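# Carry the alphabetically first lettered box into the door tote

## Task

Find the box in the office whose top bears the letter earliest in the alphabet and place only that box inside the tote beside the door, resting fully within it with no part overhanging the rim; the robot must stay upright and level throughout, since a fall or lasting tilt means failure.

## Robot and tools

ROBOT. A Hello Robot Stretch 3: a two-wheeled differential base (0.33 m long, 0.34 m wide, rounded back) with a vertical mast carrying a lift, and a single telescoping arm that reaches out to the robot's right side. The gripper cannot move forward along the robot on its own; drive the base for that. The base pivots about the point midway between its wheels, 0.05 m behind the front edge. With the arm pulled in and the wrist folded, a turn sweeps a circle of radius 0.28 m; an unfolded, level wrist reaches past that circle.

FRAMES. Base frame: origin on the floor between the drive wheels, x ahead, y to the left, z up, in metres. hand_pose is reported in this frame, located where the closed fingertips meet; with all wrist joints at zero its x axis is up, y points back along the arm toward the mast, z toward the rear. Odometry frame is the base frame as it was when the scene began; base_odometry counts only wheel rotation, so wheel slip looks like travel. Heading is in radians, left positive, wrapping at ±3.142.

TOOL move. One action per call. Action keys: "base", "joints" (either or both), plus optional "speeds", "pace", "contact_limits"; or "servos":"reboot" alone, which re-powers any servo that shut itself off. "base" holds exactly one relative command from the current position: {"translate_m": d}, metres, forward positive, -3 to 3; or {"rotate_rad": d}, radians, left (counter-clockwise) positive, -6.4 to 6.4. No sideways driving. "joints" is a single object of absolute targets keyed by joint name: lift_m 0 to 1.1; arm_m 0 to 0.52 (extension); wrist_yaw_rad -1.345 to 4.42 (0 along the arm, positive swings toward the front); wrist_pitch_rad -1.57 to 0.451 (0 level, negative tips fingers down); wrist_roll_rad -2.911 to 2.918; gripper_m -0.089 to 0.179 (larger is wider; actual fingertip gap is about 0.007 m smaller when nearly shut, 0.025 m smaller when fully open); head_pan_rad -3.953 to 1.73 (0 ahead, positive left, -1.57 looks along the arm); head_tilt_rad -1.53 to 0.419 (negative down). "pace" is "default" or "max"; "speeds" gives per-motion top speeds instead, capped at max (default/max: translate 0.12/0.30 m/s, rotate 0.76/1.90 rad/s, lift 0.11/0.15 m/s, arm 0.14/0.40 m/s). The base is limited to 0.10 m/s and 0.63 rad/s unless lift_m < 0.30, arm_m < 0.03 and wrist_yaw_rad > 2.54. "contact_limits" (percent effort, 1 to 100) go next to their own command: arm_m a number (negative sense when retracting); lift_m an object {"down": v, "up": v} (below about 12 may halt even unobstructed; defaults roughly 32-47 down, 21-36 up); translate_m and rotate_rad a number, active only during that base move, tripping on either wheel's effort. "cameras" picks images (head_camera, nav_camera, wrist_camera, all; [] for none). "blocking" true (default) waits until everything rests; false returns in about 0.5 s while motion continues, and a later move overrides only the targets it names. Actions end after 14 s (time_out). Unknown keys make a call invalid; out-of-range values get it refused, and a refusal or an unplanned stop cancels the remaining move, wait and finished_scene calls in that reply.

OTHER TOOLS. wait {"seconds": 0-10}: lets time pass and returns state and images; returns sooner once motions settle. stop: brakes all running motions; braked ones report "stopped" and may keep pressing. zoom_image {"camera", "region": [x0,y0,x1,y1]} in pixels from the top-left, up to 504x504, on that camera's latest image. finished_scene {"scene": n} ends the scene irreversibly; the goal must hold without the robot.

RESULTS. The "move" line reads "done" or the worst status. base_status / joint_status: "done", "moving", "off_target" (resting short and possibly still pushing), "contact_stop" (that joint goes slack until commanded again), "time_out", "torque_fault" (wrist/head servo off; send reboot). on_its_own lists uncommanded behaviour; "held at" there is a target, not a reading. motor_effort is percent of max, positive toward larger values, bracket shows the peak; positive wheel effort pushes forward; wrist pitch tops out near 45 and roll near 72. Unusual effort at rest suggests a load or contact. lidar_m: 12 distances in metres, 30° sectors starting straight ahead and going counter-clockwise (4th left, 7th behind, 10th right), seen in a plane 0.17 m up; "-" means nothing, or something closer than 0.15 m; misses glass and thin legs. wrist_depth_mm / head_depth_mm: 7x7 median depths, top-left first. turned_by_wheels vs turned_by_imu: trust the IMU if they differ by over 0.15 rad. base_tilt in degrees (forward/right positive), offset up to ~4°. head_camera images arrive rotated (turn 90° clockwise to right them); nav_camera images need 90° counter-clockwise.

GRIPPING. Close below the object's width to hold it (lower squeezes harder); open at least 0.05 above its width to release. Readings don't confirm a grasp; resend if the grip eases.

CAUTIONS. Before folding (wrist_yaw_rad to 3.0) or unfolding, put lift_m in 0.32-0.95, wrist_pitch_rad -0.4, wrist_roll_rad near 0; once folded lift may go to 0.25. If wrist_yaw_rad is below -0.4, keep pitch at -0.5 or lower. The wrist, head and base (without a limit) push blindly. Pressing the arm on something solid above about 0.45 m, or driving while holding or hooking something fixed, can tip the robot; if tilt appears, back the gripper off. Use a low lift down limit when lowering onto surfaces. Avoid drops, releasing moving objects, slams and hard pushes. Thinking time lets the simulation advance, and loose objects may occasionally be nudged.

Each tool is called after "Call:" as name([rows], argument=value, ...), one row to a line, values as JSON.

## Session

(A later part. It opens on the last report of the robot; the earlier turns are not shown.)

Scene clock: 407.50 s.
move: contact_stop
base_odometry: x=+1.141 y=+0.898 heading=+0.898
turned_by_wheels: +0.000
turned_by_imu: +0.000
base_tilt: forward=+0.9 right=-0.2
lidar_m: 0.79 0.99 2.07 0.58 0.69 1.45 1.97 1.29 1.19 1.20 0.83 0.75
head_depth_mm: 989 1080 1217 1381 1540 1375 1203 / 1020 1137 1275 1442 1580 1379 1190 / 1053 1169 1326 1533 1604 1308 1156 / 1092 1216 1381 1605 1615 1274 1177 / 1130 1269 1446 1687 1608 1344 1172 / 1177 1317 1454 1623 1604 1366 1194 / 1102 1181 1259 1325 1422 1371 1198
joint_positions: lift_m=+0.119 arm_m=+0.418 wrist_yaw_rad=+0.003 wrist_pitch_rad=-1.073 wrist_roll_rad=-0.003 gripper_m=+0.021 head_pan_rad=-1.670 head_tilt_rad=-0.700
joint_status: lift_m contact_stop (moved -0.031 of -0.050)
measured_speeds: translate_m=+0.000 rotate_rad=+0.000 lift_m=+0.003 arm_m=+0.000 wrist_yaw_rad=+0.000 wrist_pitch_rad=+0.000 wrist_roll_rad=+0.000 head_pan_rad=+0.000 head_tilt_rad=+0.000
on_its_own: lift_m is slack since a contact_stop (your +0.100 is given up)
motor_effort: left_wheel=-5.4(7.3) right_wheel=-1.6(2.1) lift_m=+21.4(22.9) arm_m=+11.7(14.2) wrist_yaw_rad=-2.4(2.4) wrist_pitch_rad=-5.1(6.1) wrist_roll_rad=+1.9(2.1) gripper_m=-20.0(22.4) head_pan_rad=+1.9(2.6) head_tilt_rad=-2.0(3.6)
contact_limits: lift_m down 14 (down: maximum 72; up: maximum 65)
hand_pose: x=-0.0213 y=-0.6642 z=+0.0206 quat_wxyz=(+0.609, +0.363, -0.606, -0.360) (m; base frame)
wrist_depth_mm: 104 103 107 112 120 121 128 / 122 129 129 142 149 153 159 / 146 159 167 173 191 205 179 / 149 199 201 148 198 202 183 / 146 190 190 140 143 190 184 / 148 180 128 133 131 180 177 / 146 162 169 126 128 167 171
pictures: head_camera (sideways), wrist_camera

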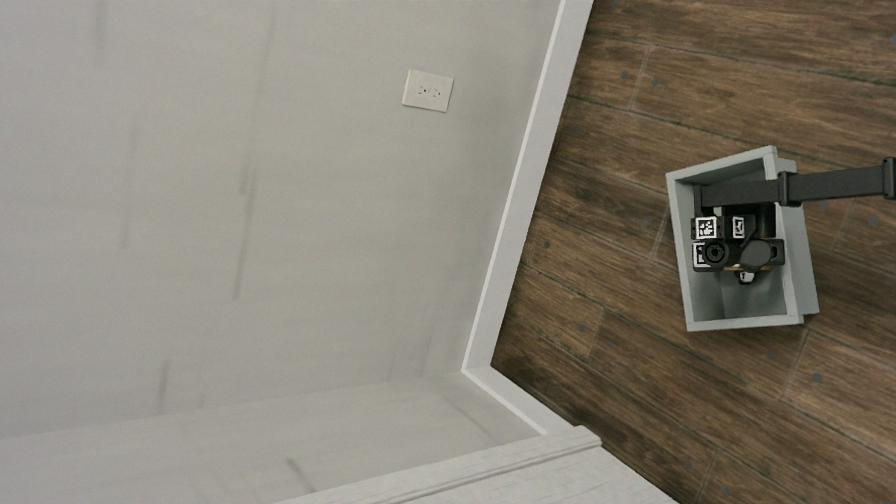

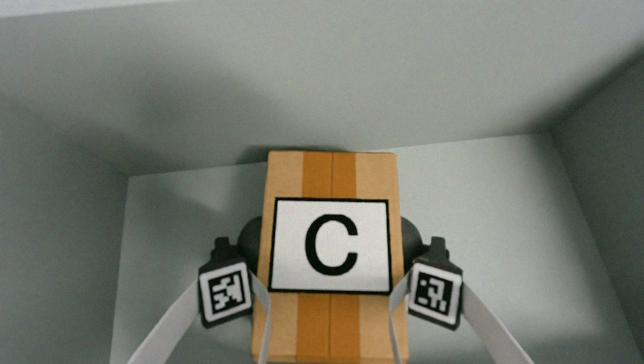

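Call:
move(joints={"gripper_m": 0.08}, cameras=[])

Call:
move(joints={"gripper_m": 0.095}, cameras=["wrist_camera"])

Call:
move(joints={"gripper_m": 0.105}, cameras=["wrist_camera"])

Call:
move(joints={"gripper_m": 0.135}, cameras=["wrist_camera"])

Scene clock: 413.70 s.
move: done
base_odometry: x=+1.141 y=+0.898 heading=+0.898
turned_by_wheels: +0.000
turned_by_imu: +0.001
base_tilt: forward=+0.9 right=-0.1
lidar_m: 0.79 0.99 2.07 0.58 0.69 1.45 1.97 1.29 1.19 1.20 0.83 0.75
head_depth_mm: 985 1087 1214 1380 1533 1382 1198 / 1018 1128 1268 1445 1581 1376 1198 / 1053 1169 1323 1524 1617 1311 1152 / 1085 1217 1379 1612 1610 1273 1173 / 1130 1262 1458 1693 1603 1338 1174 / 1164 1306 1454 1639 1615 1362 1195 / 1098 1174 1257 1319 1422 1375 1191
joint_positions: lift_m=+0.119 arm_m=+0.418 wrist_yaw_rad=+0.002 wrist_pitch_rad=-1.096 wrist_roll_rad=-0.003 gripper_m=+0.080 head_pan_rad=-1.670 head_tilt_rad=-0.700
joint_status: all done
on_its_own: lift_m is slack since a contact_stop (your +0.100 is given up)
motor_effort: left_wheel=-5.5(5.6) right_wheel=-1.6(2.1) lift_m=+25.3(25.7) arm_m=+4.7(6.6) wrist_yaw_rad=-1.3(2.5) wrist_pitch_rad=-0.8(5.6) wrist_roll_rad=+1.8(2.1) gripper_m=+0.7(87.7) head_pan_rad=+1.2(2.3) head_tilt_rad=-2.0(3.8)
contact_limits: lift_m down 14 (down: maximum 72; up: maximum 65)
hand_pose: x=-0.0214 y=-0.6586 z=+0.0187 quat_wxyz=(+0.605, +0.370, -0.602, -0.368) (m; base frame)
wrist_depth_mm: - 111 113 118 121 131 139 / 129 134 139 143 154 160 163 / 150 166 175 171 193 206 179 / 149 197 198 144 196 196 183 / 146 187 185 136 148 186 182 / 147 178 130 130 130 176 175 / 145 162 167 125 166 122 168
pictures: none

Scene clock: 414.40 s.
move: done
base_odometry: x=+1.141 y=+0.898 heading=+0.898
turned_by_wheels: +0.000
turned_by_imu: +0.000
base_tilt: forward=+0.8 right=-0.1
lidar_m: 0.79 0.99 2.06 0.58 0.69 1.44 1.97 1.29 1.19 1.20 0.83 0.75
head_depth_mm: 986 1090 1217 1387 1541 1381 1195 / 1023 1126 1273 1449 1578 1371 1203 / 1055 1170 1324 1520 1612 1316 1146 / 1087 1224 1380 1617 1620 1264 1174 / 1132 1261 1450 1690 1602 1332 1177 / 1165 1309 1456 1632 1609 1363 1193 / 1110 1173 1258 1320 1427 1362 1196
joint_positions: lift_m=+0.119 arm_m=+0.418 wrist_yaw_rad=+0.002 wrist_pitch_rad=-1.101 wrist_roll_rad=-0.003 gripper_m=+0.095 head_pan_rad=-1.670 head_tilt_rad=-0.700
joint_status: all done
on_its_own: lift_m is slack since a contact_stop (your +0.100 is given up)
motor_effort: left_wheel=-5.6(5.7) right_wheel=-1.7(2.2) lift_m=+25.6(25.7) arm_m=+4.0(4.8) wrist_yaw_rad=-1.1(1.3) wrist_pitch_rad=+0.0(1.0) wrist_roll_rad=+1.8(2.0) gripper_m=-0.3(64.8) head_pan_rad=+1.0(2.0) head_tilt_rad=-2.5(3.1)
contact_limits: lift_m down 14 (down: maximum 72; up: maximum 65)
hand_pose: x=-0.0214 y=-0.6574 z=+0.0182 quat_wxyz=(+0.604, +0.371, -0.601, -0.369) (m; base frame)
wrist_depth_mm: - 112 114 120 122 132 142 / 134 136 139 146 156 162 164 / 150 171 177 174 198 205 179 / 148 196 198 143 194 196 184 / 145 186 157 136 147 186 182 / 147 168 132 129 129 175 174 / - 109 167 126 166 167 168
pictures: wrist_camera

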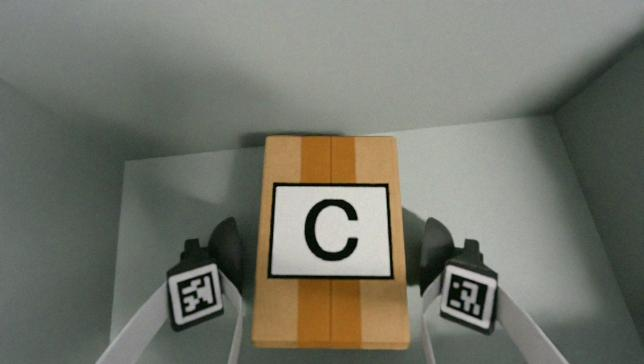

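Scene clock: 415.03 s.
move: done
base_odometry: x=+1.141 y=+0.898 heading=+0.898
turned_by_wheels: +0.000
turned_by_imu: +0.000
base_tilt: forward=+1.0 right=-0.1
lidar_m: 0.79 0.99 2.07 0.58 0.69 1.44 1.96 1.29 1.19 1.21 0.83 0.75
head_depth_mm: 986 1093 1221 1390 1531 1373 1199 / 1017 1130 1266 1448 1575 1377 1198 / 1053 1172 1328 1516 1608 1306 1158 / 1093 1217 1381 1594 1601 1262 1178 / 1128 1268 1445 1688 1607 1348 1175 / 1177 1312 1462 1622 1597 1374 1200 / 1104 1172 1262 1320 1432 1365 1199
joint_positions: lift_m=+0.119 arm_m=+0.418 wrist_yaw_rad=+0.002 wrist_pitch_rad=-1.103 wrist_roll_rad=-0.003 gripper_m=+0.105 head_pan_rad=-1.670 head_tilt_rad=-0.700
joint_status: all done
on_its_own: lift_m is slack since a contact_stop (your +0.100 is given up)
motor_effort: left_wheel=-5.4(5.6) right_wheel=-1.5(2.1) lift_m=+25.6(25.7) arm_m=+2.8(4.2) wrist_yaw_rad=-0.8(1.3) wrist_pitch_rad=+0.0(0.6) wrist_roll_rad=+1.8(2.0) gripper_m=-0.3(51.0) head_pan_rad=+0.4(1.8) head_tilt_rad=-2.6(3.2)
contact_limits: lift_m down 14 (down: maximum 72; up: maximum 65)
hand_pose: x=-0.0214 y=-0.6570 z=+0.0181 quat_wxyz=(+0.604, +0.372, -0.601, -0.370) (m; base frame)
wrist_depth_mm: - 112 114 120 122 132 141 / 134 135 140 146 157 164 165 / 150 172 177 176 199 204 179 / 148 196 198 143 194 196 184 / 145 185 185 136 138 186 182 / 148 164 131 129 130 128 175 / - 108 166 126 167 166 168
pictures: wrist_camera

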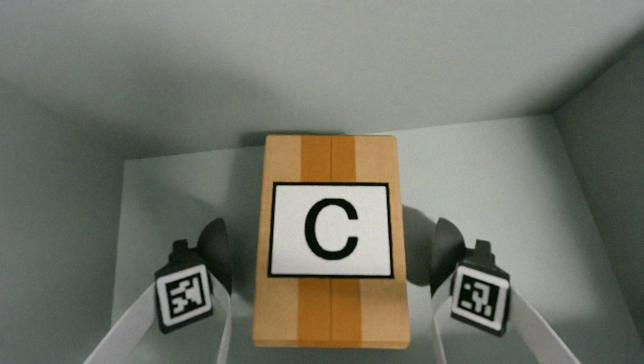

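Scene clock: 415.87 s.
move: done
base_odometry: x=+1.141 y=+0.898 heading=+0.898
turned_by_wheels: +0.000
turned_by_imu: +0.000
base_tilt: forward=+0.8 right=-0.1
lidar_m: 0.79 0.99 2.06 0.58 0.69 1.44 1.97 1.29 1.19 1.21 0.83 0.75
head_depth_mm: 987 1091 1219 1394 1534 1373 1196 / 1019 1128 1272 1451 1586 1374 1196 / 1051 1170 1322 1522 1607 1309 1146 / 1085 1217 1391 1595 1612 1272 1180 / 1130 1269 1438 1683 1617 1351 1176 / 1174 1312 1474 1625 1605 1366 1194 / 1106 1180 1258 1332 1425 1375 1189
joint_positions: lift_m=+0.119 arm_m=+0.418 wrist_yaw_rad=+0.002 wrist_pitch_rad=-1.103 wrist_roll_rad=-0.003 gripper_m=+0.135 head_pan_rad=-1.670 head_tilt_rad=-0.700
joint_status: all done
on_its_own: lift_m is slack since a contact_stop (your +0.100 is given up)
motor_effort: left_wheel=-5.5(5.7) right_wheel=-1.3(2.0) lift_m=+25.6(25.7) arm_m=+1.5(2.7) wrist_yaw_rad=-0.8(1.7) wrist_pitch_rad=+0.6(0.7) wrist_roll_rad=+1.8(1.9) gripper_m=-0.1(89.5) head_pan_rad=+0.5(2.1) head_tilt_rad=-2.1(3.3)
contact_limits: lift_m down 14 (down: maximum 72; up: maximum 65)
hand_pose: x=-0.0214 y=-0.6569 z=+0.0180 quat_wxyz=(+0.604, +0.372, -0.601, -0.370) (m; base frame)
wrist_depth_mm: - 113 114 121 122 132 141 / 134 135 140 146 157 162 166 / 150 172 177 175 199 205 180 / 149 196 197 143 193 196 184 / 146 183 185 135 185 186 181 / 147 127 176 129 173 125 174 / - 168 167 125 166 165 166
pictures: wrist_camera

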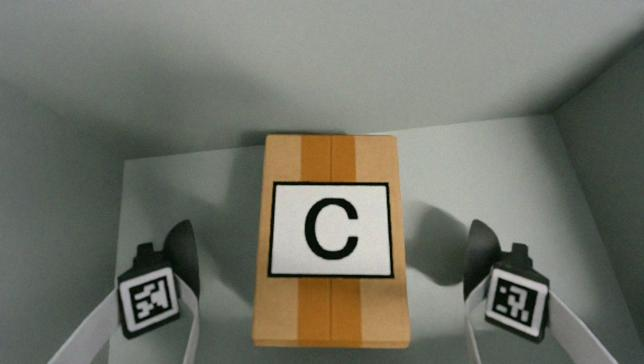

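Released flat. Raise the gripper clear, verify, and finish.

Call:
move(joints={"lift_m": 0.45}, cameras=["wrist_camera"])

Scene clock: 421.13 s.
move: done
base_odometry: x=+1.141 y=+0.898 heading=+0.898
turned_by_wheels: +0.000
turned_by_imu: +0.001
base_tilt: forward=+1.0 right=-0.2
lidar_m: 0.79 0.99 2.06 0.58 0.69 1.45 1.97 1.29 1.19 1.20 0.82 0.75
head_depth_mm: 985 1089 1212 1387 1534 1374 1198 / 1019 1122 1264 1464 1583 1373 1157 / 1049 1171 1320 1528 815 711 1149 / 1091 1218 1386 1608 817 1285 1174 / 1134 1267 1457 1681 1608 1316 1174 / 1174 1312 1461 1640 1600 1369 1194 / 1108 1179 1255 1323 1438 1364 1196
joint_positions: lift_m=+0.450 arm_m=+0.418 wrist_yaw_rad=+0.002 wrist_pitch_rad=-1.104 wrist_roll_rad=-0.003 gripper_m=+0.135 head_pan_rad=-1.670 head_tilt_rad=-0.700
joint_status: all done
motor_effort: left_wheel=-5.5(5.7) right_wheel=-1.8(2.1) lift_m=+29.5(33.4) arm_m=-7.6(7.6) wrist_yaw_rad=-0.8(1.6) wrist_pitch_rad=+0.5(1.0) wrist_roll_rad=+1.8(2.1) gripper_m=+0.5(1.8) head_pan_rad=+0.1(2.1) head_tilt_rad=-2.0(3.2)
hand_pose: x=-0.0214 y=-0.6567 z=+0.3490 quat_wxyz=(+0.603, +0.372, -0.600, -0.370) (m; base frame)
wrist_depth_mm: 492 664 677 677 663 653 - / 512 632 631 631 626 632 613 / 585 598 599 593 589 587 585 / 570 560 564 557 563 559 555 / 537 538 415 467 - 530 529 / 504 127 394 452 - 125 497 / - 483 468 - 395 386 469
pictures: wrist_camera

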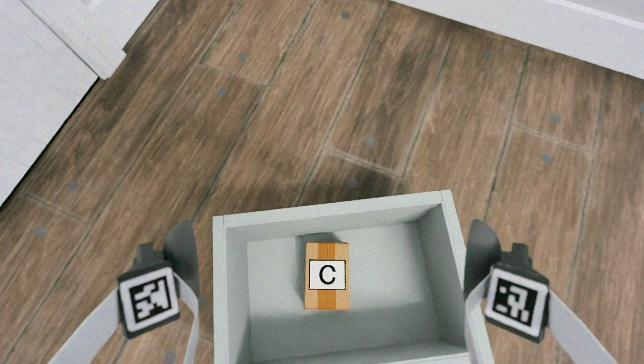

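Call:
finished_scene(scene=2)

The scene is finished: the task was done.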